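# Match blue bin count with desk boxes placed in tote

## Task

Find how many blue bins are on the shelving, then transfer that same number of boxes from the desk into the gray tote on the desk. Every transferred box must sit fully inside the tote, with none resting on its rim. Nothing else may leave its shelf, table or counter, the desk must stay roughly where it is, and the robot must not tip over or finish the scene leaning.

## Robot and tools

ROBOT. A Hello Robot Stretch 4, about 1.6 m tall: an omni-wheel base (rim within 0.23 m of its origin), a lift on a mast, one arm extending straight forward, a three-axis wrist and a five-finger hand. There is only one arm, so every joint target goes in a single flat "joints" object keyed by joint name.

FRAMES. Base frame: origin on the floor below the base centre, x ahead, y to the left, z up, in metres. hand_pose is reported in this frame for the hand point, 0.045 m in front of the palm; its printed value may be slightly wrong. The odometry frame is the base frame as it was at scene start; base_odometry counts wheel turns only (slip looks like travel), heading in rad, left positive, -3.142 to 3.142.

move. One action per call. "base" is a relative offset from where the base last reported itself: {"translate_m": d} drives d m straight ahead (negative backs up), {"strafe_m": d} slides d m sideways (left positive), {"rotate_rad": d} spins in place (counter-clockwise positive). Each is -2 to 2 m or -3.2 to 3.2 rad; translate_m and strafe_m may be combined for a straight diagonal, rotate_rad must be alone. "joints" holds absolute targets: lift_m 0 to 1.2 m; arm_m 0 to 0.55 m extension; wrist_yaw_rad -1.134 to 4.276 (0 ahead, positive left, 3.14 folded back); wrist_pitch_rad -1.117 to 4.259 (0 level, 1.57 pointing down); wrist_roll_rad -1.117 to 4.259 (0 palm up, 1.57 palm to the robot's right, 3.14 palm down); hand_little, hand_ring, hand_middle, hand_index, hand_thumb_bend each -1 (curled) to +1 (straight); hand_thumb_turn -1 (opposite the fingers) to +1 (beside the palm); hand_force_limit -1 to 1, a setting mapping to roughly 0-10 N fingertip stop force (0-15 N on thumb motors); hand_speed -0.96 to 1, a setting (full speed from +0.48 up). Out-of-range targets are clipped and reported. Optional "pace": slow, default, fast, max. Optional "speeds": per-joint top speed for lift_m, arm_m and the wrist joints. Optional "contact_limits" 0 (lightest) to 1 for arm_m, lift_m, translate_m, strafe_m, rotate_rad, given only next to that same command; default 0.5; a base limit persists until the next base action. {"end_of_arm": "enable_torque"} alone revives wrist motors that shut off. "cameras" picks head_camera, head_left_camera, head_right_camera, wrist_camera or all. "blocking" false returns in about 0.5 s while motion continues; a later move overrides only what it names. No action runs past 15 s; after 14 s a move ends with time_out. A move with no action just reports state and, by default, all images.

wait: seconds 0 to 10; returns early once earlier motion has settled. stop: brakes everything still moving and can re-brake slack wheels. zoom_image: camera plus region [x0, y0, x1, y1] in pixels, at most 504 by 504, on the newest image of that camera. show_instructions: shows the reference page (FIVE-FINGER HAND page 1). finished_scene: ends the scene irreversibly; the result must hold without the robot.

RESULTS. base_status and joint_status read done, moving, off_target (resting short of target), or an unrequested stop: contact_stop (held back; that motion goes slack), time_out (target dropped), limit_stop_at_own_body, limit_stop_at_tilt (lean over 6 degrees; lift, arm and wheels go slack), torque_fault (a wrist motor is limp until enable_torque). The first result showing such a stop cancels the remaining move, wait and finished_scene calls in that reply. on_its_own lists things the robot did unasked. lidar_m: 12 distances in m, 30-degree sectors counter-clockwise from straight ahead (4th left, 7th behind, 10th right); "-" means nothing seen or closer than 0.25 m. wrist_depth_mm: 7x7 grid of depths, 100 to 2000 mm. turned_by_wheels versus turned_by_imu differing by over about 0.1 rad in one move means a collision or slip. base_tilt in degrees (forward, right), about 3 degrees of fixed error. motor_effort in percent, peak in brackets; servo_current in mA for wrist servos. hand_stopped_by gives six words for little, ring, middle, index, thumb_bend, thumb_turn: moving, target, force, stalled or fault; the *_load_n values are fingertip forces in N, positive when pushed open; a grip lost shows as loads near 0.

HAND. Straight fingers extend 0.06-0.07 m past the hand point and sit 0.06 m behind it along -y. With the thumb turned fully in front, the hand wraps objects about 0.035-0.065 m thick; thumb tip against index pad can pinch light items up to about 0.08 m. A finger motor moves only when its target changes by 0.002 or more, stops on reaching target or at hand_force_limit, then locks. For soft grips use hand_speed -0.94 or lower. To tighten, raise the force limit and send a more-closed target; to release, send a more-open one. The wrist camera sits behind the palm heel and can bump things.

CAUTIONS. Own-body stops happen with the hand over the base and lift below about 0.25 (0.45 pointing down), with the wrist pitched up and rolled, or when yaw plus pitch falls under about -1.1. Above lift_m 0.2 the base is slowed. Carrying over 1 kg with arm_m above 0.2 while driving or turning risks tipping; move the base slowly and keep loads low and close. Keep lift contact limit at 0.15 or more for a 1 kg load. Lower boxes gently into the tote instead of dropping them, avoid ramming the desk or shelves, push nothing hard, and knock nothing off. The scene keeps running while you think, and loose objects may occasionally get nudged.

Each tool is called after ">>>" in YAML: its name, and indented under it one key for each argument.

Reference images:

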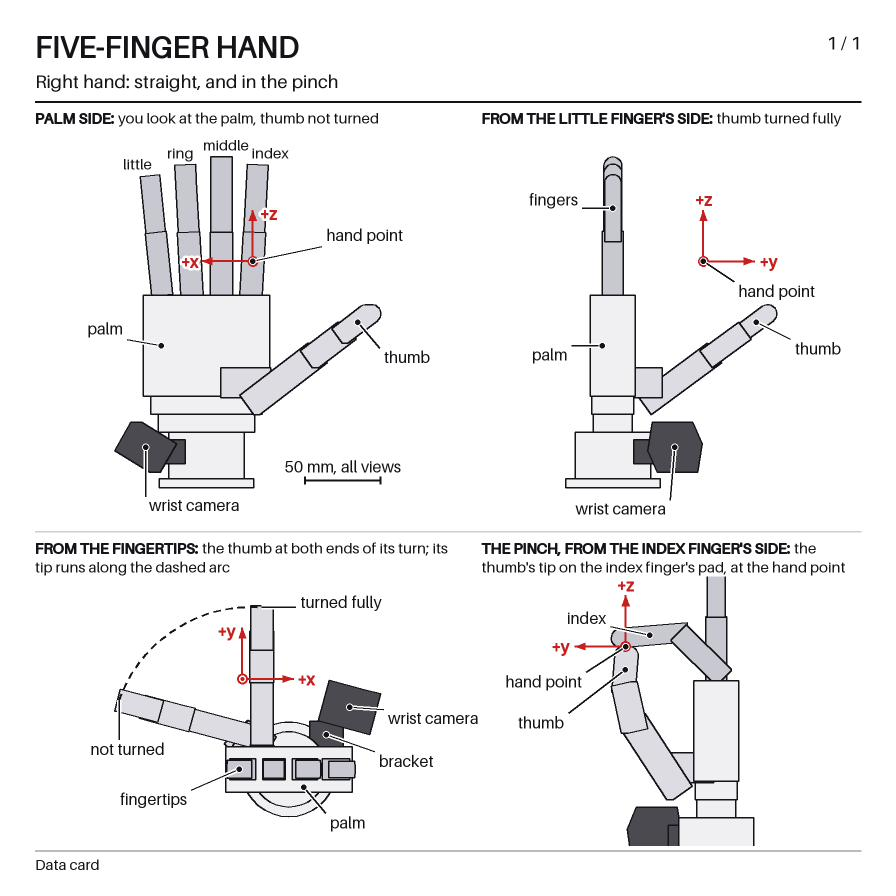

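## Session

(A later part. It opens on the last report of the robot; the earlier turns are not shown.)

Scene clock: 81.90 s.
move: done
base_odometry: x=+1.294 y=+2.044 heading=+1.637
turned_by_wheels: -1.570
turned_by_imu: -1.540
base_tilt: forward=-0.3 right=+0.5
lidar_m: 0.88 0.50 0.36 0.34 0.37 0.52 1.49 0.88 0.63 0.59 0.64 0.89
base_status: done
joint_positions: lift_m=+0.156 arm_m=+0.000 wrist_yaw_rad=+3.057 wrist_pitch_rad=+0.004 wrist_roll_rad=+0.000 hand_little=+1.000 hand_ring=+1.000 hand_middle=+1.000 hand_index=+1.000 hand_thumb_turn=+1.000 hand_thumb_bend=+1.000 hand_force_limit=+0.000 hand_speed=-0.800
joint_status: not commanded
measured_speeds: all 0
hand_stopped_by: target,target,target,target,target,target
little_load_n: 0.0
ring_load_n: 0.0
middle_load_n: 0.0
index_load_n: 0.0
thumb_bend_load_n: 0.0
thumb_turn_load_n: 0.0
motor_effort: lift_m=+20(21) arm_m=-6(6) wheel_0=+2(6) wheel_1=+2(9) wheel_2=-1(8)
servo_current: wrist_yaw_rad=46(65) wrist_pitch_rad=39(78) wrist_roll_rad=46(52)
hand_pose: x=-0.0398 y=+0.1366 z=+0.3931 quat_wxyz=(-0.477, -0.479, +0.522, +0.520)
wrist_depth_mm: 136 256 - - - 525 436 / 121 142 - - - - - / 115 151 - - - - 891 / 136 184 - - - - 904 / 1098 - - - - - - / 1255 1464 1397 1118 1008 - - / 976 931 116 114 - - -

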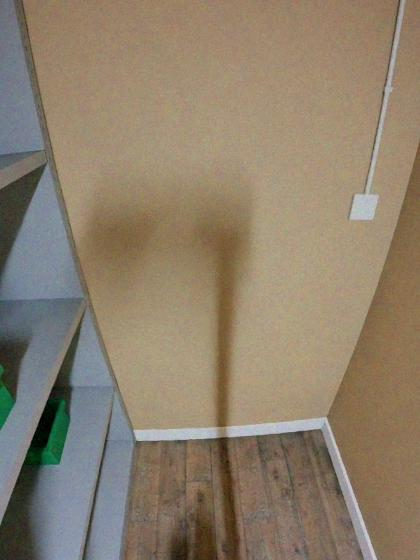

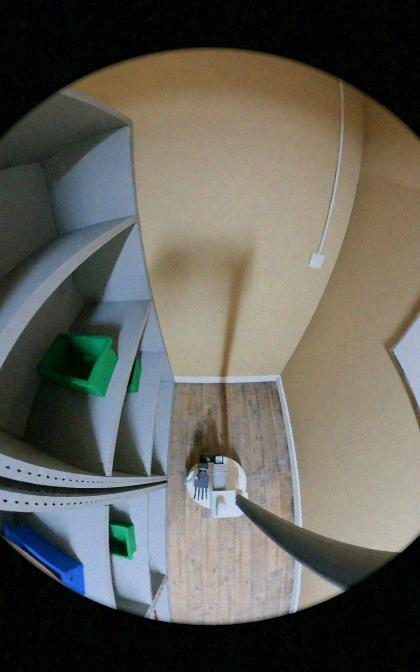

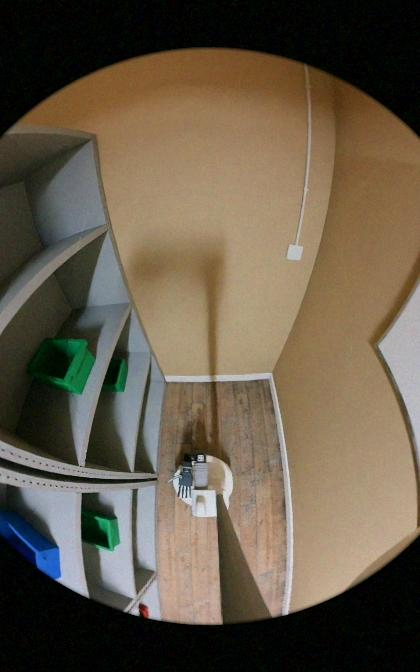

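>>> move:
  base: {"rotate_rad": -1.57}
  cameras: ["wrist_camera"]

>>> move:
  base: {"strafe_m": 0.35}
  cameras: ["wrist_camera"]

Scene clock: 91.57 s.
move: done
base_odometry: x=+1.294 y=+2.044 heading=+0.067
turned_by_wheels: -1.570
turned_by_imu: -1.540
base_tilt: forward=-0.4 right=+0.5
lidar_m: 0.59 0.64 0.92 0.88 0.52 0.37 0.34 0.38 0.51 1.54 0.88 0.63
base_status: done
joint_positions: lift_m=+0.156 arm_m=+0.000 wrist_yaw_rad=+3.057 wrist_pitch_rad=+0.004 wrist_roll_rad=+0.000 hand_little=+1.000 hand_ring=+1.000 hand_middle=+1.000 hand_index=+1.000 hand_thumb_turn=+1.000 hand_thumb_bend=+1.000 hand_force_limit=+0.000 hand_speed=-0.800
joint_status: not commanded
measured_speeds: all 0
hand_stopped_by: target,target,target,target,target,target
little_load_n: 0.0
ring_load_n: 0.0
middle_load_n: 0.0
index_load_n: 0.0
thumb_bend_load_n: 0.0
thumb_turn_load_n: 0.0
motor_effort: lift_m=+21(21) arm_m=-6(6) wheel_0=+1(8) wheel_1=+1(10) wheel_2=-1(8)
servo_current: wrist_yaw_rad=46(65) wrist_pitch_rad=59(72) wrist_roll_rad=52(52)
hand_pose: x=-0.0398 y=+0.1366 z=+0.3931 quat_wxyz=(-0.477, -0.479, +0.522, +0.520)
wrist_depth_mm: 137 236 615 960 976 991 946 / 122 140 480 960 976 521 559 / 114 151 521 723 798 866 891 / 135 184 521 960 991 1008 976 / 878 904 615 960 991 1008 - / 917 904 477 946 976 - - / 788 707 116 114 - - -
wrist_camera: T_world_to_cam=[[0.10481, 0.99301, -0.05427, -0.09419], [-0.02309, -0.05213, -0.99837, 0.39815], [-0.99423, 0.10589, 0.01747, 0.1002]] pos_world=[0.11868, 0.10368, 0.39064]

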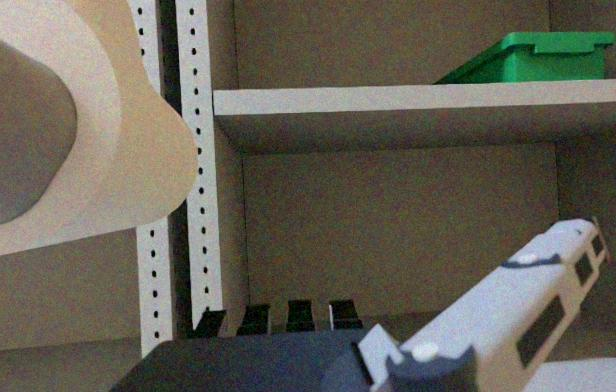

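Scene clock: 94.07 s.
move: done
base_odometry: x=+1.270 y=+2.393 heading=+0.067
turned_by_wheels: +0.000
turned_by_imu: +0.001
base_tilt: forward=-0.3 right=+0.5
lidar_m: 0.61 0.65 0.56 0.53 0.52 0.35 0.35 0.36 0.48 1.51 0.85 0.64
base_status: done
joint_positions: lift_m=+0.156 arm_m=+0.000 wrist_yaw_rad=+3.057 wrist_pitch_rad=+0.004 wrist_roll_rad=+0.000 hand_little=+1.000 hand_ring=+1.000 hand_middle=+1.000 hand_index=+1.000 hand_thumb_turn=+1.000 hand_thumb_bend=+1.000 hand_force_limit=+0.000 hand_speed=-0.800
joint_status: not commanded
measured_speeds: all 0
hand_stopped_by: target,target,target,target,target,target
little_load_n: 0.0
ring_load_n: 0.0
middle_load_n: 0.0
index_load_n: 0.0
thumb_bend_load_n: 0.0
thumb_turn_load_n: 0.0
motor_effort: lift_m=+20(21) arm_m=-6(6) wheel_0=+1(9) wheel_1=+1(12) wheel_2=-2(5)
servo_current: wrist_yaw_rad=46(59) wrist_pitch_rad=52(59) wrist_roll_rad=46(52)
hand_pose: x=-0.0398 y=+0.1366 z=+0.3931 quat_wxyz=(-0.477, -0.479, +0.522, +0.520)
wrist_depth_mm: 136 258 917 960 976 732 539 / 122 142 931 627 634 512 525 / 114 151 574 732 798 699 549 / 135 184 931 946 976 741 554 / 597 891 917 946 960 798 - / 691 917 904 946 976 - - / 683 750 116 114 - - -
wrist_camera: T_world_to_cam=[[0.10481, 0.99301, -0.05427, -0.09419], [-0.02309, -0.05213, -0.99837, 0.39815], [-0.99423, 0.10589, 0.01747, 0.1002]] pos_world=[0.11868, 0.10368, 0.39064]

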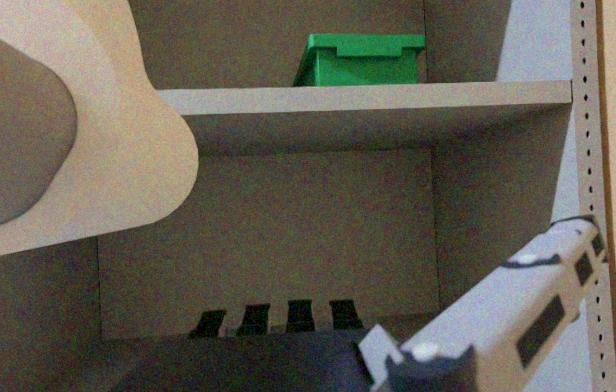

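>>> move:
  base: {"strafe_m": -0.95}
  cameras: ["wrist_camera"]

>>> move:
  base: {"strafe_m": -0.9}
  cameras: ["wrist_camera"]

>>> move:
  base: {"strafe_m": -0.9}
  cameras: ["wrist_camera"]

Scene clock: 101.47 s.
move: done
base_odometry: x=+1.334 y=+1.446 heading=+0.067
turned_by_wheels: +0.000
turned_by_imu: -0.001
base_tilt: forward=-0.4 right=+0.5
lidar_m: 0.58 0.63 0.91 1.42 0.55 0.39 0.35 0.36 0.53 1.58 0.86 0.62
base_status: done
joint_positions: lift_m=+0.156 arm_m=+0.000 wrist_yaw_rad=+3.057 wrist_pitch_rad=+0.004 wrist_roll_rad=+0.000 hand_little=+1.000 hand_ring=+1.000 hand_middle=+1.000 hand_index=+1.000 hand_thumb_turn=+1.000 hand_thumb_bend=+1.000 hand_force_limit=+0.000 hand_speed=-0.800
joint_status: not commanded
measured_speeds: all 0
hand_stopped_by: target,target,target,target,target,target
little_load_n: 0.0
ring_load_n: 0.0
middle_load_n: 0.0
index_load_n: 0.0
thumb_bend_load_n: 0.0
thumb_turn_load_n: 0.0
motor_effort: lift_m=+21(21) arm_m=-6(6) wheel_0=-2(10) wheel_1=+1(9) wheel_2=-1(5)
servo_current: wrist_yaw_rad=52(65) wrist_pitch_rad=39(78) wrist_roll_rad=46(52)
hand_pose: x=-0.0398 y=+0.1366 z=+0.3931 quat_wxyz=(-0.477, -0.479, +0.522, +0.520)
wrist_depth_mm: 136 259 946 603 603 - 549 / 121 141 946 569 580 - 564 / 115 151 287 - 1008 - 564 / 135 183 931 960 1008 - - / 135 931 946 960 991 - - / - 931 946 960 991 - - / 715 759 116 114 - - -
wrist_camera: T_world_to_cam=[[0.10481, 0.99301, -0.05427, -0.09419], [-0.02309, -0.05213, -0.99837, 0.39815], [-0.99423, 0.10589, 0.01747, 0.1002]] pos_world=[0.11868, 0.10368, 0.39064]

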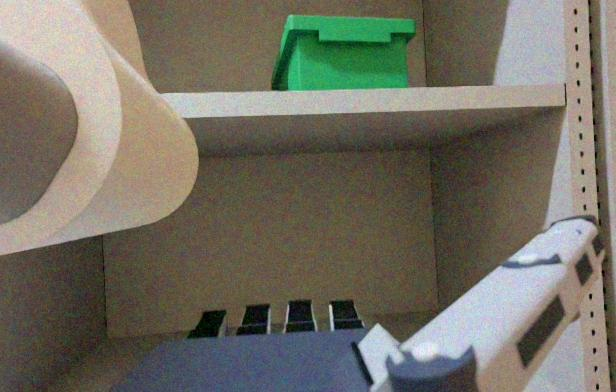

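Scene clock: 105.80 s.
move: done
base_odometry: x=+1.394 y=+0.548 heading=+0.067
turned_by_wheels: +0.000
turned_by_imu: -0.001
base_tilt: forward=-0.3 right=+0.5
lidar_m: 0.57 0.62 0.88 1.49 0.57 0.39 0.37 0.40 0.54 2.23 0.85 0.61
base_status: done
joint_positions: lift_m=+0.156 arm_m=+0.000 wrist_yaw_rad=+3.057 wrist_pitch_rad=+0.004 wrist_roll_rad=+0.000 hand_little=+1.000 hand_ring=+1.000 hand_middle=+1.000 hand_index=+1.000 hand_thumb_turn=+1.000 hand_thumb_bend=+1.000 hand_force_limit=+0.000 hand_speed=-0.800
joint_status: not commanded
measured_speeds: all 0
hand_stopped_by: target,target,target,target,target,target
little_load_n: 0.0
ring_load_n: 0.0
middle_load_n: 0.0
index_load_n: 0.0
thumb_bend_load_n: -0.5
thumb_turn_load_n: 0.0
motor_effort: lift_m=+21(22) arm_m=-6(6) wheel_0=-1(10) wheel_1=+1(12) wheel_2=-1(5)
servo_current: wrist_yaw_rad=59(65) wrist_pitch_rad=39(72) wrist_roll_rad=52(59)
hand_pose: x=-0.0398 y=+0.1366 z=+0.3931 quat_wxyz=(-0.477, -0.479, +0.522, +0.520)
wrist_depth_mm: 136 236 - - 917 668 554 / 121 140 504 517 530 597 554 / 114 151 559 634 768 640 554 / 135 185 - - 960 676 559 / 654 - - - 991 723 - / 759 - 866 185 946 - - / 699 715 116 114 - - -
wrist_camera: T_world_to_cam=[[0.10481, 0.99301, -0.05427, -0.09419], [-0.02309, -0.05213, -0.99837, 0.39815], [-0.99423, 0.10589, 0.01747, 0.1002]] pos_world=[0.11868, 0.10368, 0.39064]

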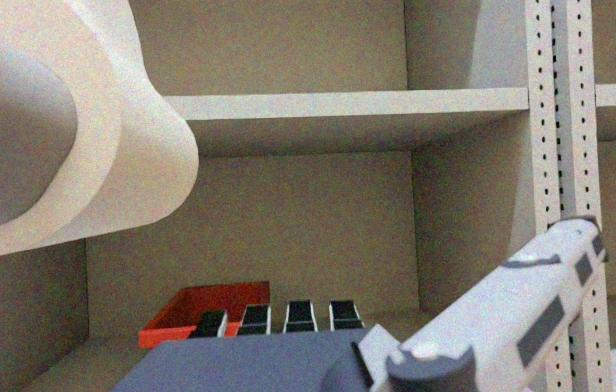

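Scene clock: 110.13 s.
move: done
base_odometry: x=+1.454 y=-0.351 heading=+0.067
turned_by_wheels: +0.000
turned_by_imu: -0.001
base_tilt: forward=-0.3 right=+0.5
lidar_m: 0.56 0.59 0.85 1.50 0.58 0.38 0.38 0.39 0.56 1.40 0.83 0.60
base_status: done
joint_positions: lift_m=+0.156 arm_m=+0.000 wrist_yaw_rad=+3.057 wrist_pitch_rad=+0.004 wrist_roll_rad=+0.000 hand_little=+1.000 hand_ring=+1.000 hand_middle=+1.000 hand_index=+1.000 hand_thumb_turn=+1.000 hand_thumb_bend=+1.000 hand_force_limit=+0.000 hand_speed=-0.800
joint_status: not commanded
measured_speeds: all 0
hand_stopped_by: target,target,target,target,target,target
little_load_n: 0.0
ring_load_n: 0.0
middle_load_n: 0.0
index_load_n: 0.0
thumb_bend_load_n: 0.0
thumb_turn_load_n: 0.0
motor_effort: lift_m=+21(22) arm_m=-6(6) wheel_0=-1(10) wheel_1=+2(11) wheel_2=-1(6)
servo_current: wrist_yaw_rad=39(72) wrist_pitch_rad=39(72) wrist_roll_rad=46(52)
hand_pose: x=-0.0398 y=+0.1366 z=+0.3931 quat_wxyz=(-0.477, -0.479, +0.522, +0.520)
wrist_depth_mm: 136 258 976 1008 1025 - 569 / 121 141 991 991 554 559 569 / 114 151 580 732 768 - 574 / 135 184 960 1008 1008 - 564 / 732 931 960 976 1008 - - / 768 878 960 960 1025 - - / 609 603 116 114 - - -
wrist_camera: T_world_to_cam=[[0.10481, 0.99301, -0.05427, -0.09419], [-0.02309, -0.05213, -0.99837, 0.39815], [-0.99423, 0.10589, 0.01747, 0.1002]] pos_world=[0.11868, 0.10368, 0.39064]

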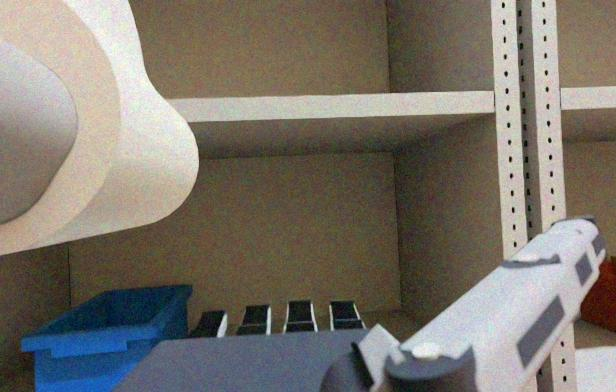

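>>> move:
  base: {"strafe_m": -0.3}
  joints: {"lift_m": 0.45}
  cameras: ["wrist_camera"]

>>> move:
  base: {"strafe_m": 0.4}
  cameras: ["wrist_camera"]

>>> move:
  base: {"strafe_m": 0.4}
  cameras: ["wrist_camera"]

>>> move:
  base: {"strafe_m": 0.4}
  cameras: ["wrist_camera"]

>>> move:
  base: {"strafe_m": 0.45}
  cameras: ["wrist_camera"]

>>> move:
  base: {"strafe_m": 0.45}
  cameras: ["wrist_camera"]

>>> move:
  base: {"strafe_m": 0.5}
  cameras: ["wrist_camera"]

Scene clock: 133.03 s.
move: done
base_odometry: x=+1.474 y=-0.650 heading=+0.067
turned_by_wheels: +0.000
turned_by_imu: +0.000
base_tilt: forward=-0.3 right=+0.5
lidar_m: 0.56 0.61 0.86 1.55 0.59 0.39 0.39 0.40 1.17 1.10 0.82 0.59
base_status: done
joint_positions: lift_m=+0.450 arm_m=+0.000 wrist_yaw_rad=+3.057 wrist_pitch_rad=+0.004 wrist_roll_rad=+0.000 hand_little=+1.000 hand_ring=+1.000 hand_middle=+1.000 hand_index=+1.000 hand_thumb_turn=+1.000 hand_thumb_bend=+1.000 hand_force_limit=+0.000 hand_speed=-0.800
joint_status: all done
measured_speeds: all 0
hand_stopped_by: target,target,target,target,target,target
little_load_n: 0.0
ring_load_n: 0.0
middle_load_n: 0.0
index_load_n: 0.0
thumb_bend_load_n: 0.0
thumb_turn_load_n: 0.0
motor_effort: lift_m=+25(28) arm_m=-6(6) wheel_0=-2(10) wheel_1=+1(11) wheel_2=-1(5)
servo_current: wrist_yaw_rad=59(72) wrist_pitch_rad=39(78) wrist_roll_rad=52(52)
hand_pose: x=-0.0398 y=+0.1366 z=+0.6873 quat_wxyz=(-0.477, -0.479, +0.522, +0.520)
wrist_depth_mm: 137 262 603 609 627 647 668 / 121 145 866 917 946 991 - / 114 150 976 1008 1025 1042 - / 135 177 976 1008 1025 1042 - / 1863 580 960 991 946 904 - / - 508 535 564 549 - - / 1708 504 116 114 - - -
wrist_camera: T_world_to_cam=[[0.10481, 0.99301, -0.05427, -0.07823], [-0.02309, -0.05213, -0.99837, 0.69177], [-0.99423, 0.10589, 0.01747, 0.09506]] pos_world=[0.11868, 0.10368, 0.68474]

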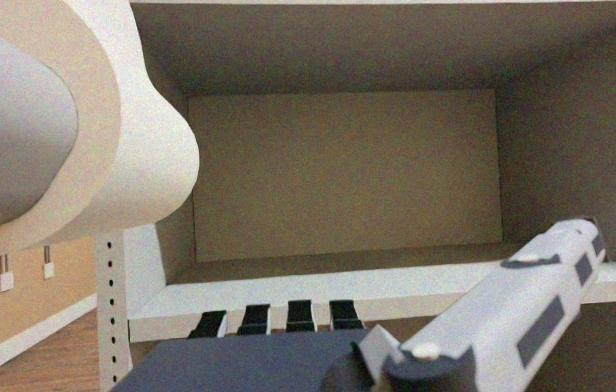

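Scene clock: 135.70 s.
move: done
base_odometry: x=+1.448 y=-0.251 heading=+0.067
turned_by_wheels: +0.000
turned_by_imu: +0.001
base_tilt: forward=-0.3 right=+0.5
lidar_m: 0.57 0.61 0.85 1.54 0.55 0.40 0.40 0.41 0.57 1.50 0.84 0.61
base_status: done
joint_positions: lift_m=+0.450 arm_m=+0.000 wrist_yaw_rad=+3.057 wrist_pitch_rad=+0.004 wrist_roll_rad=+0.000 hand_little=+1.000 hand_ring=+1.000 hand_middle=+1.000 hand_index=+1.000 hand_thumb_turn=+1.000 hand_thumb_bend=+1.000 hand_force_limit=+0.000 hand_speed=-0.800
joint_status: not commanded
measured_speeds: all 0
hand_stopped_by: target,target,target,target,target,target
little_load_n: 0.0
ring_load_n: -0.5
middle_load_n: 0.0
index_load_n: 0.0
thumb_bend_load_n: 0.0
thumb_turn_load_n: 0.0
motor_effort: lift_m=+24(25) arm_m=-6(6) wheel_0=+2(9) wheel_1=-1(10) wheel_2=-1(6)
servo_current: wrist_yaw_rad=46(72) wrist_pitch_rad=52(78) wrist_roll_rad=46(59)
hand_pose: x=-0.0398 y=+0.1366 z=+0.6873 quat_wxyz=(-0.477, -0.479, +0.522, +0.520)
wrist_depth_mm: 136 263 597 609 621 580 683 / 121 145 878 917 - 554 946 / 114 150 976 1008 - 554 - / 135 177 960 991 917 559 - / 854 931 946 976 831 554 - / 597 564 539 559 544 - - / 917 504 116 114 - - -
wrist_camera: T_world_to_cam=[[0.10481, 0.99301, -0.05427, -0.07823], [-0.02309, -0.05213, -0.99837, 0.69177], [-0.99423, 0.10589, 0.01747, 0.09506]] pos_world=[0.11868, 0.10368, 0.68474]

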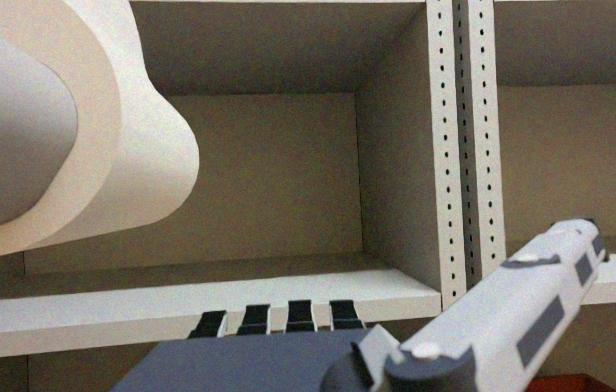

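Scene clock: 138.37 s.
move: done
base_odometry: x=+1.421 y=+0.148 heading=+0.067
turned_by_wheels: +0.000
turned_by_imu: +0.001
base_tilt: forward=-0.3 right=+0.5
lidar_m: 0.57 0.62 0.87 1.53 0.58 0.39 0.38 0.40 0.55 1.91 0.83 0.60
base_status: done
joint_positions: lift_m=+0.450 arm_m=+0.000 wrist_yaw_rad=+3.057 wrist_pitch_rad=+0.004 wrist_roll_rad=+0.000 hand_little=+1.000 hand_ring=+1.000 hand_middle=+1.000 hand_index=+1.000 hand_thumb_turn=+1.000 hand_thumb_bend=+1.000 hand_force_limit=+0.000 hand_speed=-0.800
joint_status: not commanded
measured_speeds: all 0
hand_stopped_by: target,target,target,target,target,target
little_load_n: 0.0
ring_load_n: 0.0
middle_load_n: 0.0
index_load_n: 0.0
thumb_bend_load_n: 0.0
thumb_turn_load_n: 0.0
motor_effort: lift_m=+24(25) arm_m=-6(6) wheel_0=+1(9) wheel_1=+0(11) wheel_2=-2(5)
servo_current: wrist_yaw_rad=52(65) wrist_pitch_rad=46(72) wrist_roll_rad=52(52)
hand_pose: x=-0.0398 y=+0.1366 z=+0.6873 quat_wxyz=(-0.477, -0.479, +0.522, +0.520)
wrist_depth_mm: 136 236 525 609 627 661 676 / 120 141 512 820 866 904 946 / 114 150 508 - - - 960 / 135 176 508 - - - 960 / 891 946 512 831 809 768 - / 597 559 508 564 544 - - / 931 504 116 114 - - -
wrist_camera: T_world_to_cam=[[0.10481, 0.99301, -0.05427, -0.07823], [-0.02309, -0.05213, -0.99837, 0.69177], [-0.99423, 0.10589, 0.01747, 0.09506]] pos_world=[0.11868, 0.10368, 0.68474]

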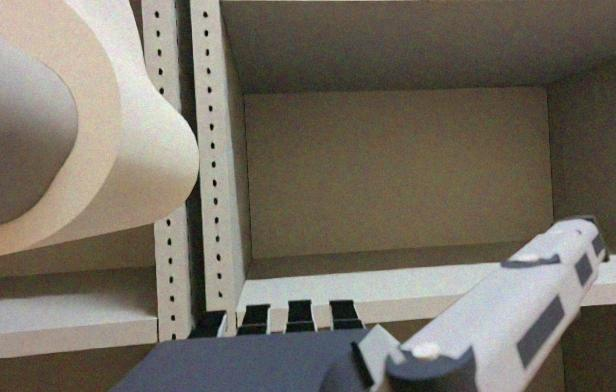

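Scene clock: 141.03 s.
move: done
base_odometry: x=+1.394 y=+0.548 heading=+0.067
turned_by_wheels: +0.000
turned_by_imu: +0.001
base_tilt: forward=-0.3 right=+0.5
lidar_m: 0.57 0.62 0.89 1.50 0.54 0.39 0.37 0.40 0.54 2.22 0.82 0.60
base_status: done
joint_positions: lift_m=+0.450 arm_m=+0.000 wrist_yaw_rad=+3.057 wrist_pitch_rad=+0.004 wrist_roll_rad=+0.000 hand_little=+1.000 hand_ring=+1.000 hand_middle=+1.000 hand_index=+1.000 hand_thumb_turn=+1.000 hand_thumb_bend=+1.000 hand_force_limit=+0.000 hand_speed=-0.800
joint_status: not commanded
measured_speeds: all 0
hand_stopped_by: target,target,target,target,target,target
little_load_n: 0.0
ring_load_n: 0.0
middle_load_n: 0.5
index_load_n: 0.0
thumb_bend_load_n: 0.0
thumb_turn_load_n: 0.0
motor_effort: lift_m=+24(25) arm_m=-6(6) wheel_0=+2(10) wheel_1=-1(12) wheel_2=-1(4)
servo_current: wrist_yaw_rad=39(65) wrist_pitch_rad=52(72) wrist_roll_rad=39(52)
hand_pose: x=-0.0398 y=+0.1366 z=+0.6873 quat_wxyz=(-0.477, -0.479, +0.522, +0.520)
wrist_depth_mm: 136 262 591 609 634 609 597 / 121 146 809 831 854 668 554 / 114 150 - - 931 676 549 / 135 176 - - 960 683 554 / 654 831 891 831 820 691 - / 591 569 544 559 539 - - / 676 121 116 114 - - -
wrist_camera: T_world_to_cam=[[0.10481, 0.99301, -0.05427, -0.07823], [-0.02309, -0.05213, -0.99837, 0.69177], [-0.99423, 0.10589, 0.01747, 0.09506]] pos_world=[0.11868, 0.10368, 0.68474]

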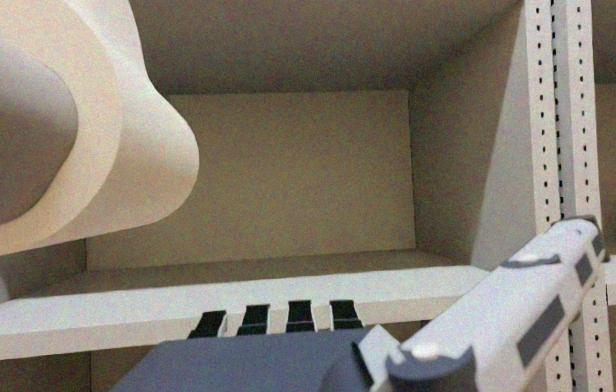

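Scene clock: 143.87 s.
move: done
base_odometry: x=+1.364 y=+0.997 heading=+0.066
turned_by_wheels: +0.000
turned_by_imu: +0.001
base_tilt: forward=-0.3 right=+0.4
lidar_m: 0.59 0.63 0.87 1.51 0.55 0.36 0.35 0.38 0.54 1.60 0.86 0.60
base_status: done
joint_positions: lift_m=+0.450 arm_m=+0.000 wrist_yaw_rad=+3.057 wrist_pitch_rad=+0.004 wrist_roll_rad=+0.000 hand_little=+1.000 hand_ring=+1.000 hand_middle=+1.000 hand_index=+1.000 hand_thumb_turn=+1.000 hand_thumb_bend=+1.000 hand_force_limit=+0.000 hand_speed=-0.800
joint_status: not commanded
measured_speeds: all 0
hand_stopped_by: target,target,target,target,target,target
little_load_n: -0.5
ring_load_n: 0.0
middle_load_n: 0.0
index_load_n: 0.0
thumb_bend_load_n: 0.0
thumb_turn_load_n: 0.0
motor_effort: lift_m=+24(25) arm_m=-6(6) wheel_0=+1(10) wheel_1=-1(11) wheel_2=-1(5)
servo_current: wrist_yaw_rad=46(65) wrist_pitch_rad=39(72) wrist_roll_rad=46(52)
hand_pose: x=-0.0398 y=+0.1366 z=+0.6873 quat_wxyz=(-0.477, -0.479, +0.522, +0.520)
wrist_depth_mm: 137 260 574 574 634 654 676 / 120 145 504 917 960 991 976 / 114 150 508 976 1008 1025 1042 / 135 176 504 991 991 1008 1042 / 136 831 603 976 991 842 - / 591 564 504 198 - - - / 477 121 116 114 - - -
wrist_camera: T_world_to_cam=[[0.10481, 0.99301, -0.05427, -0.07823], [-0.02309, -0.05213, -0.99837, 0.69177], [-0.99423, 0.10589, 0.01747, 0.09506]] pos_world=[0.11868, 0.10368, 0.68474]

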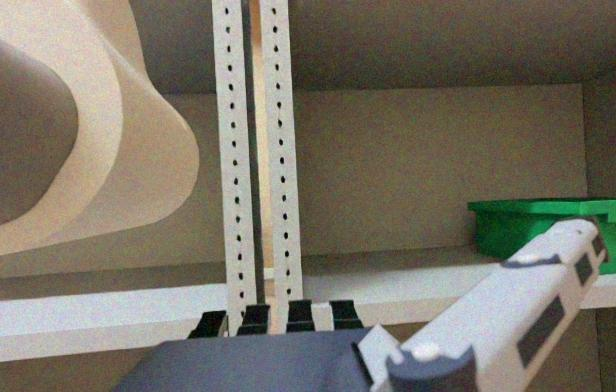

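Scene clock: 146.70 s.
move: done
base_odometry: x=+1.335 y=+1.446 heading=+0.066
turned_by_wheels: +0.000
turned_by_imu: +0.001
base_tilt: forward=-0.3 right=+0.5
lidar_m: 0.60 0.63 0.89 1.47 0.53 0.36 0.36 0.38 0.53 1.56 0.83 0.62
base_status: done
joint_positions: lift_m=+0.450 arm_m=+0.000 wrist_yaw_rad=+3.057 wrist_pitch_rad=+0.004 wrist_roll_rad=+0.000 hand_little=+1.000 hand_ring=+1.000 hand_middle=+1.000 hand_index=+1.000 hand_thumb_turn=+1.000 hand_thumb_bend=+1.000 hand_force_limit=+0.000 hand_speed=-0.800
joint_status: not commanded
measured_speeds: all 0
hand_stopped_by: target,target,target,target,target,target
little_load_n: 0.0
ring_load_n: 0.0
middle_load_n: 0.0
index_load_n: 0.0
thumb_bend_load_n: 0.0
thumb_turn_load_n: 0.0
motor_effort: lift_m=+24(25) arm_m=-6(6) wheel_0=+1(11) wheel_1=-1(10) wheel_2=-1(5)
servo_current: wrist_yaw_rad=46(72) wrist_pitch_rad=39(78) wrist_roll_rad=46(52)
hand_pose: x=-0.0398 y=+0.1366 z=+0.6873 quat_wxyz=(-0.477, -0.479, +0.522, +0.520)
wrist_depth_mm: 136 257 597 615 627 609 549 / 120 145 878 904 960 - 569 / 114 150 946 976 991 - 569 / 135 176 931 976 991 - - / 135 931 931 569 585 - - / - - 184 198 - - - / - 131 116 114 - - -
wrist_camera: T_world_to_cam=[[0.10481, 0.99301, -0.05427, -0.07823], [-0.02309, -0.05213, -0.99837, 0.69177], [-0.99423, 0.10589, 0.01747, 0.09506]] pos_world=[0.11868, 0.10368, 0.68474]

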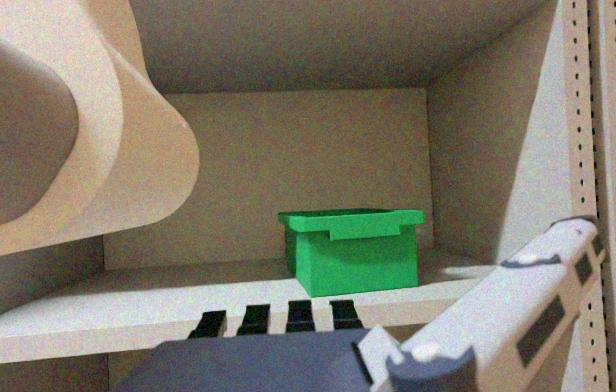

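Scene clock: 149.70 s.
move: done
base_odometry: x=+1.301 y=+1.945 heading=+0.066
turned_by_wheels: +0.000
turned_by_imu: +0.000
base_tilt: forward=-0.3 right=+0.5
lidar_m: 0.59 0.65 0.89 1.00 0.52 0.34 0.33 0.38 0.52 1.51 0.86 0.61
base_status: done
joint_positions: lift_m=+0.450 arm_m=+0.000 wrist_yaw_rad=+3.057 wrist_pitch_rad=+0.004 wrist_roll_rad=+0.000 hand_little=+1.000 hand_ring=+1.000 hand_middle=+1.000 hand_index=+1.000 hand_thumb_turn=+1.000 hand_thumb_bend=+1.000 hand_force_limit=+0.000 hand_speed=-0.800
joint_status: not commanded
measured_speeds: all 0
hand_stopped_by: target,target,target,target,target,target
little_load_n: 0.0
ring_load_n: -0.5
middle_load_n: 0.0
index_load_n: 0.0
thumb_bend_load_n: 0.0
thumb_turn_load_n: -0.5
motor_effort: lift_m=+24(24) arm_m=-6(6) wheel_0=+1(9) wheel_1=-1(10) wheel_2=-2(5)
servo_current: wrist_yaw_rad=65(72) wrist_pitch_rad=33(65) wrist_roll_rad=52(52)
hand_pose: x=-0.0398 y=+0.1366 z=+0.6873 quat_wxyz=(-0.477, -0.479, +0.522, +0.520)
wrist_depth_mm: 136 260 549 580 627 654 676 / 120 145 878 820 946 976 1008 / 114 150 281 976 991 1008 1060 / 135 176 931 976 991 1008 1008 / 521 798 931 732 946 866 - / 525 - 184 492 535 - - / 917 904 116 114 - - -
wrist_camera: T_world_to_cam=[[0.10481, 0.99301, -0.05427, -0.07823], [-0.02309, -0.05213, -0.99837, 0.69177], [-0.99423, 0.10589, 0.01747, 0.09506]] pos_world=[0.11868, 0.10368, 0.68474]

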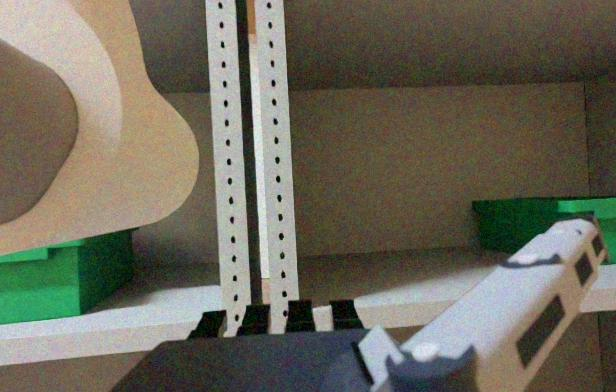

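>>> move:
  base: {"strafe_m": -2.0}
  joints: {"lift_m": 0.156}
  pace: "fast"

>>> move:
  base: {"strafe_m": -1.2}
  pace: "fast"
  cameras: ["head_right_camera"]

Scene clock: 163.03 s.
move: done
base_odometry: x=+1.434 y=-0.051 heading=+0.066
turned_by_wheels: +0.000
turned_by_imu: -0.001
base_tilt: forward=-0.3 right=+0.5
lidar_m: 0.58 0.61 0.85 1.56 0.56 0.38 0.38 0.39 0.56 1.70 0.84 0.60
base_status: done
joint_positions: lift_m=+0.156 arm_m=+0.000 wrist_yaw_rad=+3.057 wrist_pitch_rad=+0.004 wrist_roll_rad=+0.000 hand_little=+1.000 hand_ring=+1.000 hand_middle=+1.000 hand_index=+1.000 hand_thumb_turn=+1.000 hand_thumb_bend=+1.000 hand_force_limit=+0.000 hand_speed=-0.800
joint_status: all done
measured_speeds: all 0
hand_stopped_by: target,target,target,target,target,target
little_load_n: 0.0
ring_load_n: 0.0
middle_load_n: 0.0
index_load_n: 0.0
thumb_bend_load_n: 0.0
thumb_turn_load_n: 0.0
motor_effort: lift_m=+18(22) arm_m=-6(6) wheel_0=-1(12) wheel_1=+1(13) wheel_2=-1(6)
servo_current: wrist_yaw_rad=52(72) wrist_pitch_rad=46(65) wrist_roll_rad=46(59)
hand_pose: x=-0.0398 y=+0.1366 z=+0.3937 quat_wxyz=(-0.477, -0.479, +0.522, +0.520)
wrist_depth_mm: 136 256 960 654 - - - / 119 144 946 574 535 549 564 / 114 150 574 597 647 707 768 / 135 175 976 634 - - - / 917 960 976 750 525 - - / 917 931 946 201 - - - / 732 759 116 114 - - -
pictures: none

Scene clock: 167.23 s.
move: done
base_odometry: x=+1.513 y=-1.248 heading=+0.066
turned_by_wheels: +0.000
turned_by_imu: -0.002
base_tilt: forward=-0.3 right=+0.5
lidar_m: 0.54 0.60 0.82 1.59 0.59 0.65 2.16 0.74 0.55 0.49 0.55 0.59
base_status: done
joint_positions: lift_m=+0.156 arm_m=+0.000 wrist_yaw_rad=+3.057 wrist_pitch_rad=+0.004 wrist_roll_rad=+0.000 hand_little=+1.000 hand_ring=+1.000 hand_middle=+1.000 hand_index=+1.000 hand_thumb_turn=+1.000 hand_thumb_bend=+1.000 hand_force_limit=+0.000 hand_speed=-0.800
joint_status: not commanded
measured_speeds: all 0
hand_stopped_by: target,target,target,target,target,target
little_load_n: 0.0
ring_load_n: 0.0
middle_load_n: 0.0
index_load_n: 0.0
thumb_bend_load_n: -0.5
thumb_turn_load_n: 0.0
motor_effort: lift_m=+18(19) arm_m=-6(6) wheel_0=+0(11) wheel_1=-1(14) wheel_2=-1(5)
servo_current: wrist_yaw_rad=46(65) wrist_pitch_rad=33(72) wrist_roll_rad=46(59)
hand_pose: x=-0.0398 y=+0.1366 z=+0.3937 quat_wxyz=(-0.477, -0.479, +0.522, +0.520)
wrist_depth_mm: 136 252 - - 1008 615 1078 / 119 144 - - - 621 1060 / 114 150 - - - 627 960 / 135 174 - - - 634 1060 / 960 1863 - - 1808 676 - / 1098 1430 1430 1464 1042 - - / 976 946 116 114 - - -

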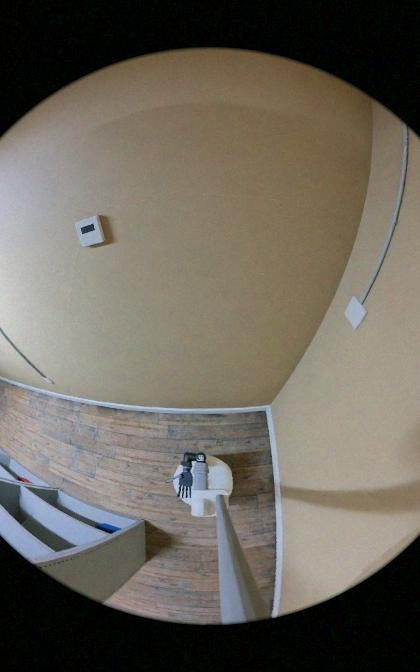

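>>> move:
  base: {"translate_m": -1.45}
  pace: "fast"
  cameras: ["head_right_camera"]

>>> move:
  base: {"rotate_rad": 1.57}
  cameras: ["head_camera","head_left_camera"]

Scene clock: 175.03 s.
move: done
base_odometry: x=+0.066 y=-1.344 heading=+0.066
turned_by_wheels: +0.000
turned_by_imu: +0.018
base_tilt: forward=-0.3 right=+0.5
lidar_m: 1.99 0.72 0.80 2.44 1.35 1.20 1.70 0.71 0.51 0.50 0.53 0.73
base_status: done
joint_positions: lift_m=+0.156 arm_m=+0.000 wrist_yaw_rad=+3.057 wrist_pitch_rad=+0.004 wrist_roll_rad=+0.000 hand_little=+1.000 hand_ring=+1.000 hand_middle=+1.000 hand_index=+1.000 hand_thumb_turn=+1.000 hand_thumb_bend=+1.000 hand_force_limit=+0.000 hand_speed=-0.800
joint_status: not commanded
measured_speeds: all 0
hand_stopped_by: target,target,target,target,target,target
little_load_n: 0.0
ring_load_n: 0.0
middle_load_n: 0.0
index_load_n: 0.0
thumb_bend_load_n: 0.0
thumb_turn_load_n: 0.0
motor_effort: lift_m=+18(19) arm_m=-6(6) wheel_0=+1(9) wheel_1=+1(10) wheel_2=-1(13)
servo_current: wrist_yaw_rad=52(65) wrist_pitch_rad=59(72) wrist_roll_rad=46(59)
hand_pose: x=-0.0398 y=+0.1366 z=+0.3937 quat_wxyz=(-0.477, -0.479, +0.522, +0.520)
wrist_depth_mm: 136 255 1863 1921 1983 - - / 120 145 1863 1921 1983 1397 1336 / 114 150 1921 1863 1921 1983 - / 135 176 1921 1863 1921 1983 - / 917 1661 1756 1921 1983 1983 - / 1042 1336 1397 1464 1397 - - / 917 946 116 114 - - -

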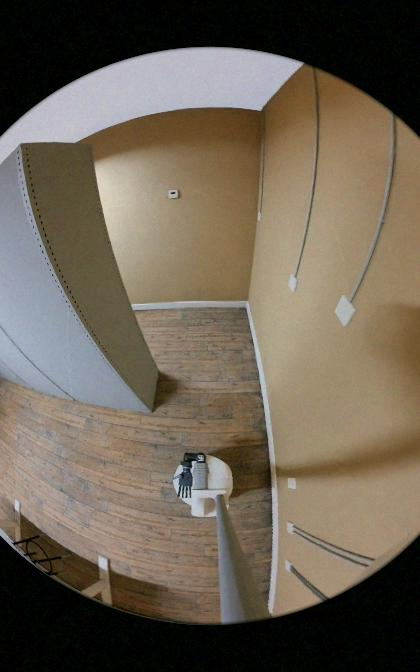

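Scene clock: 177.20 s.
move: done
base_odometry: x=+0.066 y=-1.344 heading=+1.636
turned_by_wheels: +1.570
turned_by_imu: +1.540
base_tilt: forward=-0.3 right=+0.5
lidar_m: 2.23 1.33 1.17 1.71 0.75 0.53 0.52 0.53 0.73 2.00 0.73 0.79
base_status: done
joint_positions: lift_m=+0.156 arm_m=+0.000 wrist_yaw_rad=+3.057 wrist_pitch_rad=+0.004 wrist_roll_rad=+0.000 hand_little=+1.000 hand_ring=+1.000 hand_middle=+1.000 hand_index=+1.000 hand_thumb_turn=+1.000 hand_thumb_bend=+1.000 hand_force_limit=+0.000 hand_speed=-0.800
joint_status: not commanded
measured_speeds: all 0
hand_stopped_by: target,target,target,target,target,target
little_load_n: 0.0
ring_load_n: 0.0
middle_load_n: 0.0
index_load_n: 0.0
thumb_bend_load_n: 0.0
thumb_turn_load_n: 0.0
motor_effort: lift_m=+19(19) arm_m=-6(6) wheel_0=+0(7) wheel_1=-2(9) wheel_2=-1(9)
servo_current: wrist_yaw_rad=59(72) wrist_pitch_rad=52(65) wrist_roll_rad=46(59)
hand_pose: x=-0.0398 y=+0.1366 z=+0.3937 quat_wxyz=(-0.477, -0.479, +0.522, +0.520)
wrist_depth_mm: 137 265 640 668 676 707 715 / 122 142 647 661 683 699 723 / 114 151 654 668 683 699 715 / 135 185 647 668 668 691 715 / 609 634 640 661 676 699 - / 615 634 640 654 676 - - / 615 627 116 114 - - -

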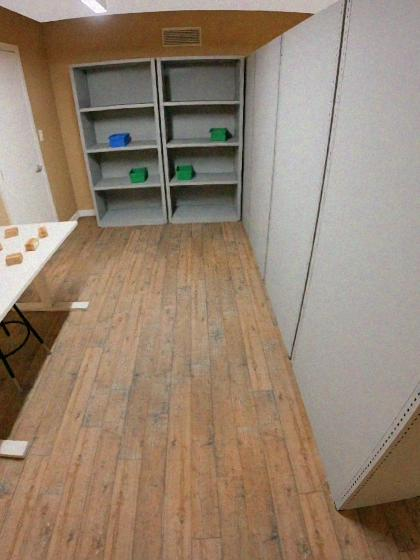

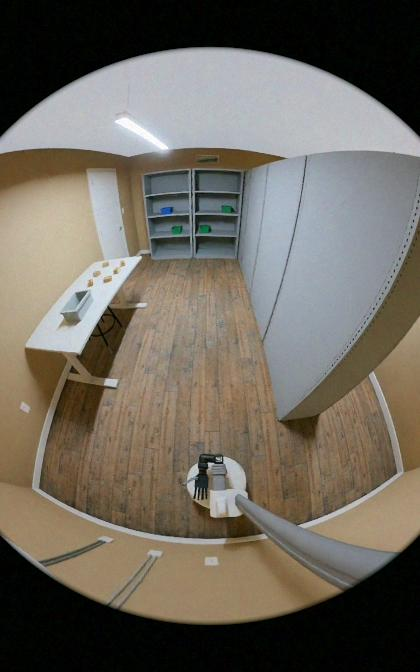

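>>> zoom_image:
  camera: "head_camera"
  region: [60, 50, 260, 240]

Scaled by 2.520 from the camera's image (finer frame: 1200x1600).

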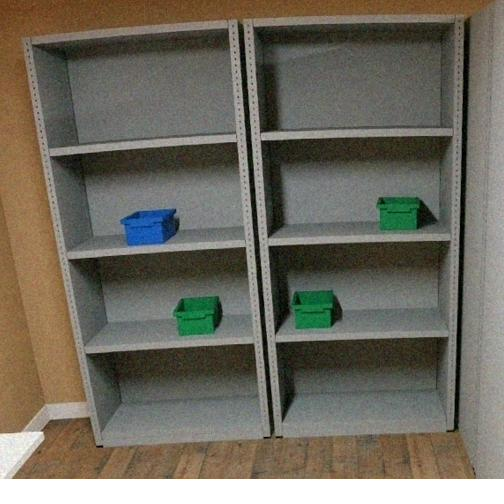

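>>> move:
  base: {"translate_m": 1.55}
  pace: "fast"

>>> move:
  base: {"rotate_rad": 1.57}
  cameras: ["head_camera","head_left_camera","head_right_camera"]

Scene clock: 218.33 s.
move: done
base_odometry: x=-0.035 y=+0.203 heading=+1.636
turned_by_wheels: +0.000
turned_by_imu: -0.014
base_tilt: forward=-0.3 right=+0.5
lidar_m: 2.11 2.30 0.96 0.90 0.98 2.17 2.06 0.78 0.56 0.53 0.55 0.80
base_status: done
joint_positions: lift_m=+0.156 arm_m=+0.000 wrist_yaw_rad=+3.057 wrist_pitch_rad=+0.004 wrist_roll_rad=+0.000 hand_little=+1.000 hand_ring=+1.000 hand_middle=+1.000 hand_index=+1.000 hand_thumb_turn=+1.000 hand_thumb_bend=+1.000 hand_force_limit=+0.000 hand_speed=-0.800
joint_status: not commanded
measured_speeds: all 0
hand_stopped_by: target,target,target,target,target,target
little_load_n: 0.0
ring_load_n: 0.0
middle_load_n: 0.0
index_load_n: 0.0
thumb_bend_load_n: 0.0
thumb_turn_load_n: -0.5
motor_effort: lift_m=+19(19) arm_m=-6(6) wheel_0=-1(7) wheel_1=-1(8) wheel_2=+1(13)
servo_current: wrist_yaw_rad=65(65) wrist_pitch_rad=59(78) wrist_roll_rad=46(52)
hand_pose: x=-0.0398 y=+0.1366 z=+0.3937 quat_wxyz=(-0.477, -0.479, +0.522, +0.520)
wrist_depth_mm: 137 257 - - - - - / 122 142 - - - - 1921 / 114 151 - - - - 1983 / 135 184 - - - - 1983 / 1008 - - - - - - / 1397 1464 1397 1430 1366 - - / 976 946 116 114 - - -
pictures: none

Scene clock: 220.40 s.
move: done
base_odometry: x=-0.035 y=+0.203 heading=-3.077
turned_by_wheels: +1.570
turned_by_imu: +1.541
base_tilt: forward=-0.3 right=+0.5
lidar_m: 0.90 0.95 2.13 2.05 0.83 0.57 0.54 0.56 0.75 2.02 2.28 0.94
base_status: done
joint_positions: lift_m=+0.156 arm_m=+0.000 wrist_yaw_rad=+3.057 wrist_pitch_rad=+0.004 wrist_roll_rad=+0.000 hand_little=+1.000 hand_ring=+1.000 hand_middle=+1.000 hand_index=+1.000 hand_thumb_turn=+1.000 hand_thumb_bend=+1.000 hand_force_limit=+0.000 hand_speed=-0.800
joint_status: not commanded
measured_speeds: all 0
hand_stopped_by: target,target,target,target,target,target
little_load_n: 0.0
ring_load_n: 0.0
middle_load_n: 0.0
index_load_n: 0.0
thumb_bend_load_n: 0.0
thumb_turn_load_n: 0.0
motor_effort: lift_m=+19(20) arm_m=-6(6) wheel_0=+0(7) wheel_1=+1(8) wheel_2=+1(9)
servo_current: wrist_yaw_rad=26(59) wrist_pitch_rad=65(65) wrist_roll_rad=46(52)
hand_pose: x=-0.0398 y=+0.1366 z=+0.3937 quat_wxyz=(-0.477, -0.479, +0.522, +0.520)
wrist_depth_mm: 136 236 683 707 732 750 788 / 121 139 - 707 732 759 788 / 114 151 683 707 723 759 778 / 135 184 683 707 723 750 778 / 136 - 683 699 732 741 - / - - 189 211 723 - - / - 111 116 114 - - -

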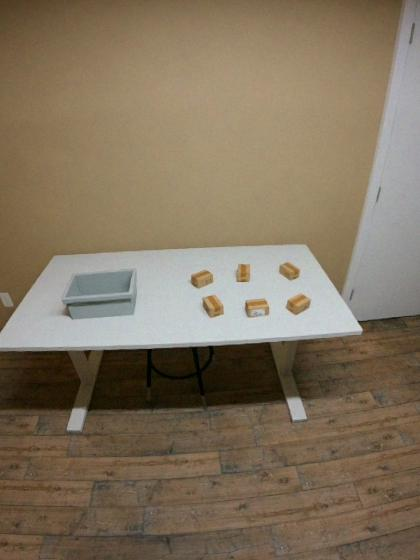

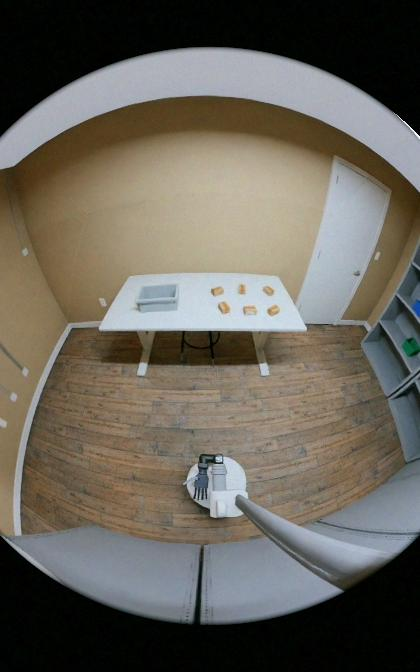

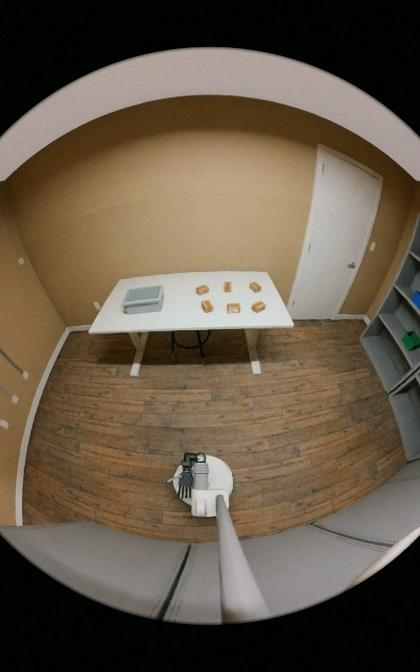

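>>> move:
  base: {"rotate_rad": 0.019}
  joints: {"lift_m": 0.9, "hand_speed": 0.3, "hand_force_limit": -0.4}

>>> move:
  joints: {"wrist_yaw_rad": 0, "wrist_roll_rad": 3.14, "wrist_pitch_rad": 0.75, "hand_thumb_turn": -1}
  cameras: ["all"]

Scene clock: 239.67 s.
move: done
base_odometry: x=-0.035 y=+0.203 heading=-3.058
turned_by_wheels: +0.019
turned_by_imu: +0.020
base_tilt: forward=-0.4 right=+0.5
lidar_m: 0.90 0.96 2.14 2.05 0.81 0.56 0.55 0.57 0.79 2.16 2.29 0.93
base_status: done
joint_positions: lift_m=+0.900 arm_m=+0.000 wrist_yaw_rad=+3.057 wrist_pitch_rad=+0.004 wrist_roll_rad=+0.000 hand_little=+1.000 hand_ring=+1.000 hand_middle=+1.000 hand_index=+1.000 hand_thumb_turn=+1.000 hand_thumb_bend=+1.000 hand_force_limit=-0.400 hand_speed=+0.300
joint_status: all done
measured_speeds: all 0
hand_stopped_by: target,target,target,target,target,target
little_load_n: 0.0
ring_load_n: 0.0
middle_load_n: 0.0
index_load_n: 0.0
thumb_bend_load_n: 0.0
thumb_turn_load_n: 0.0
motor_effort: lift_m=+24(28) arm_m=-6(6) wheel_0=+1(5) wheel_1=-1(6) wheel_2=+1(3)
servo_current: wrist_yaw_rad=33(65) wrist_pitch_rad=59(65) wrist_roll_rad=46(52)
hand_pose: x=-0.0398 y=+0.1366 z=+1.1373 quat_wxyz=(-0.477, -0.479, +0.522, +0.520)
wrist_depth_mm: 136 236 691 707 723 750 768 / 121 139 691 699 715 741 759 / 115 151 683 707 715 741 768 / 135 185 691 707 715 741 759 / 135 - - 699 715 741 - / - - 185 691 723 - - / - 111 116 114 - - -
pictures: none

Scene clock: 242.03 s.
move: done
base_odometry: x=-0.035 y=+0.203 heading=-3.058
turned_by_wheels: +0.000
turned_by_imu: +0.001
base_tilt: forward=-0.3 right=+0.5
lidar_m: 0.90 0.95 2.13 2.05 0.80 0.56 0.56 0.54 0.76 2.14 2.29 0.95
base_status: not commanded
joint_positions: lift_m=+0.900 arm_m=+0.000 wrist_yaw_rad=+0.002 wrist_pitch_rad=+0.750 wrist_roll_rad=+3.137 hand_little=+1.000 hand_ring=+1.000 hand_middle=+1.000 hand_index=+1.000 hand_thumb_turn=-1.000 hand_thumb_bend=+1.000 hand_force_limit=-0.400 hand_speed=+0.300
joint_status: all done
measured_speeds: all 0
hand_stopped_by: target,target,target,target,target,target
little_load_n: 0.0
ring_load_n: 0.0
middle_load_n: 0.0
index_load_n: 0.0
thumb_bend_load_n: 0.0
thumb_turn_load_n: 0.0
motor_effort: lift_m=+24(25) arm_m=-6(6) wheel_0=+1(1) wheel_1=-1(1) wheel_2=+1(1)
servo_current: wrist_yaw_rad=39(111) wrist_pitch_rad=52(85) wrist_roll_rad=52(117)
hand_pose: x=+0.2920 y=-0.0566 z=+0.8829 quat_wxyz=(-0.282, +0.651, -0.646, +0.282)
wrist_depth_mm: 946 946 946 960 976 991 991 / 1025 1042 1078 1025 1098 1078 1098 / 1160 1160 1160 1138 1205 1229 1255 / 1308 1366 1397 1430 - 1366 1464 / 1499 1537 1576 1576 - 1618 1708 / 1756 1708 1708 1708 - 1708 1808 / 1576 1464 116 - - 1618 768
pictures: head_camera, head_left_camera, head_right_camera, wrist_camera
wrist_camera: T_world_to_cam=[[0.01703, 0.9986, 0.05004, 0.02328], [0.69735, -0.04773, 0.71514, -0.83827], [0.71653, 0.02271, -0.69719, 0.56863]] pos_world=[0.17673, -0.07617, 0.99476]

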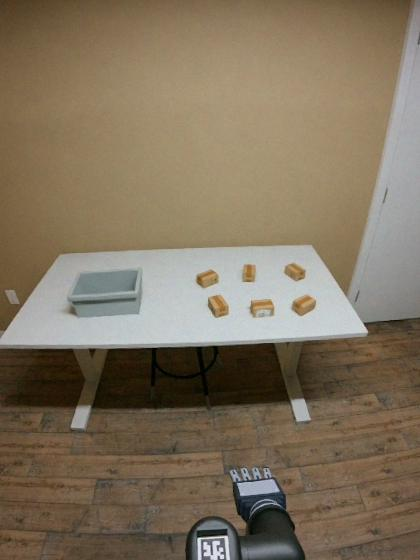

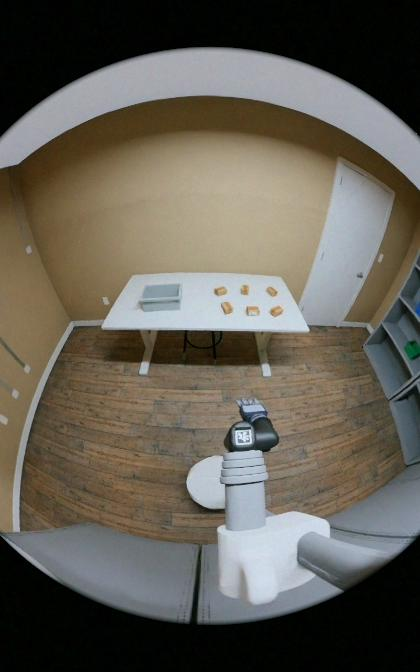

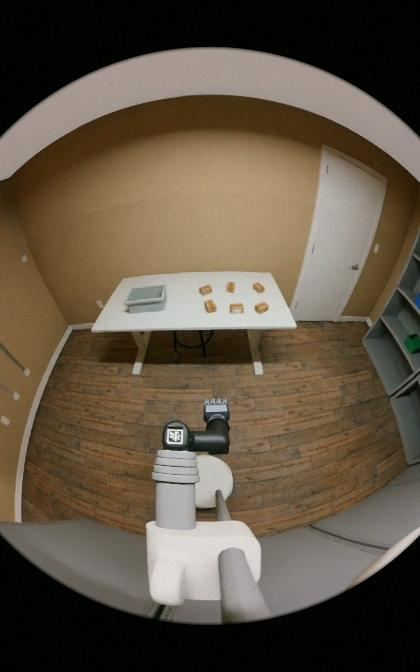

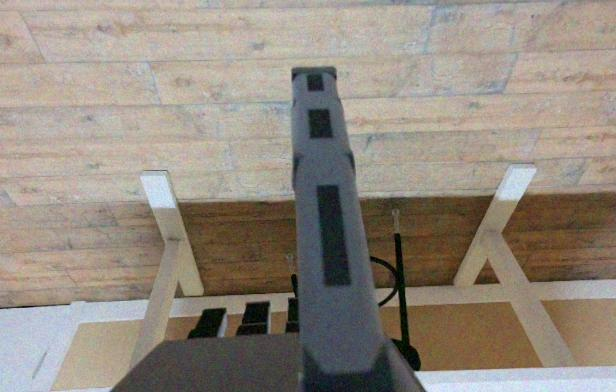

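>>> zoom_image:
  camera: "head_camera"
  region: [60, 240, 340, 350]

Scaled by 1.800 from the camera's image (finer frame: 1200x1600).

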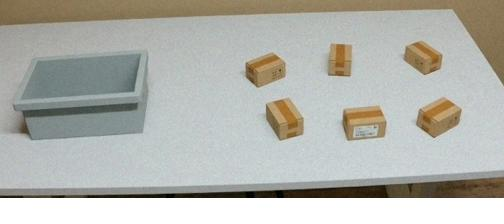

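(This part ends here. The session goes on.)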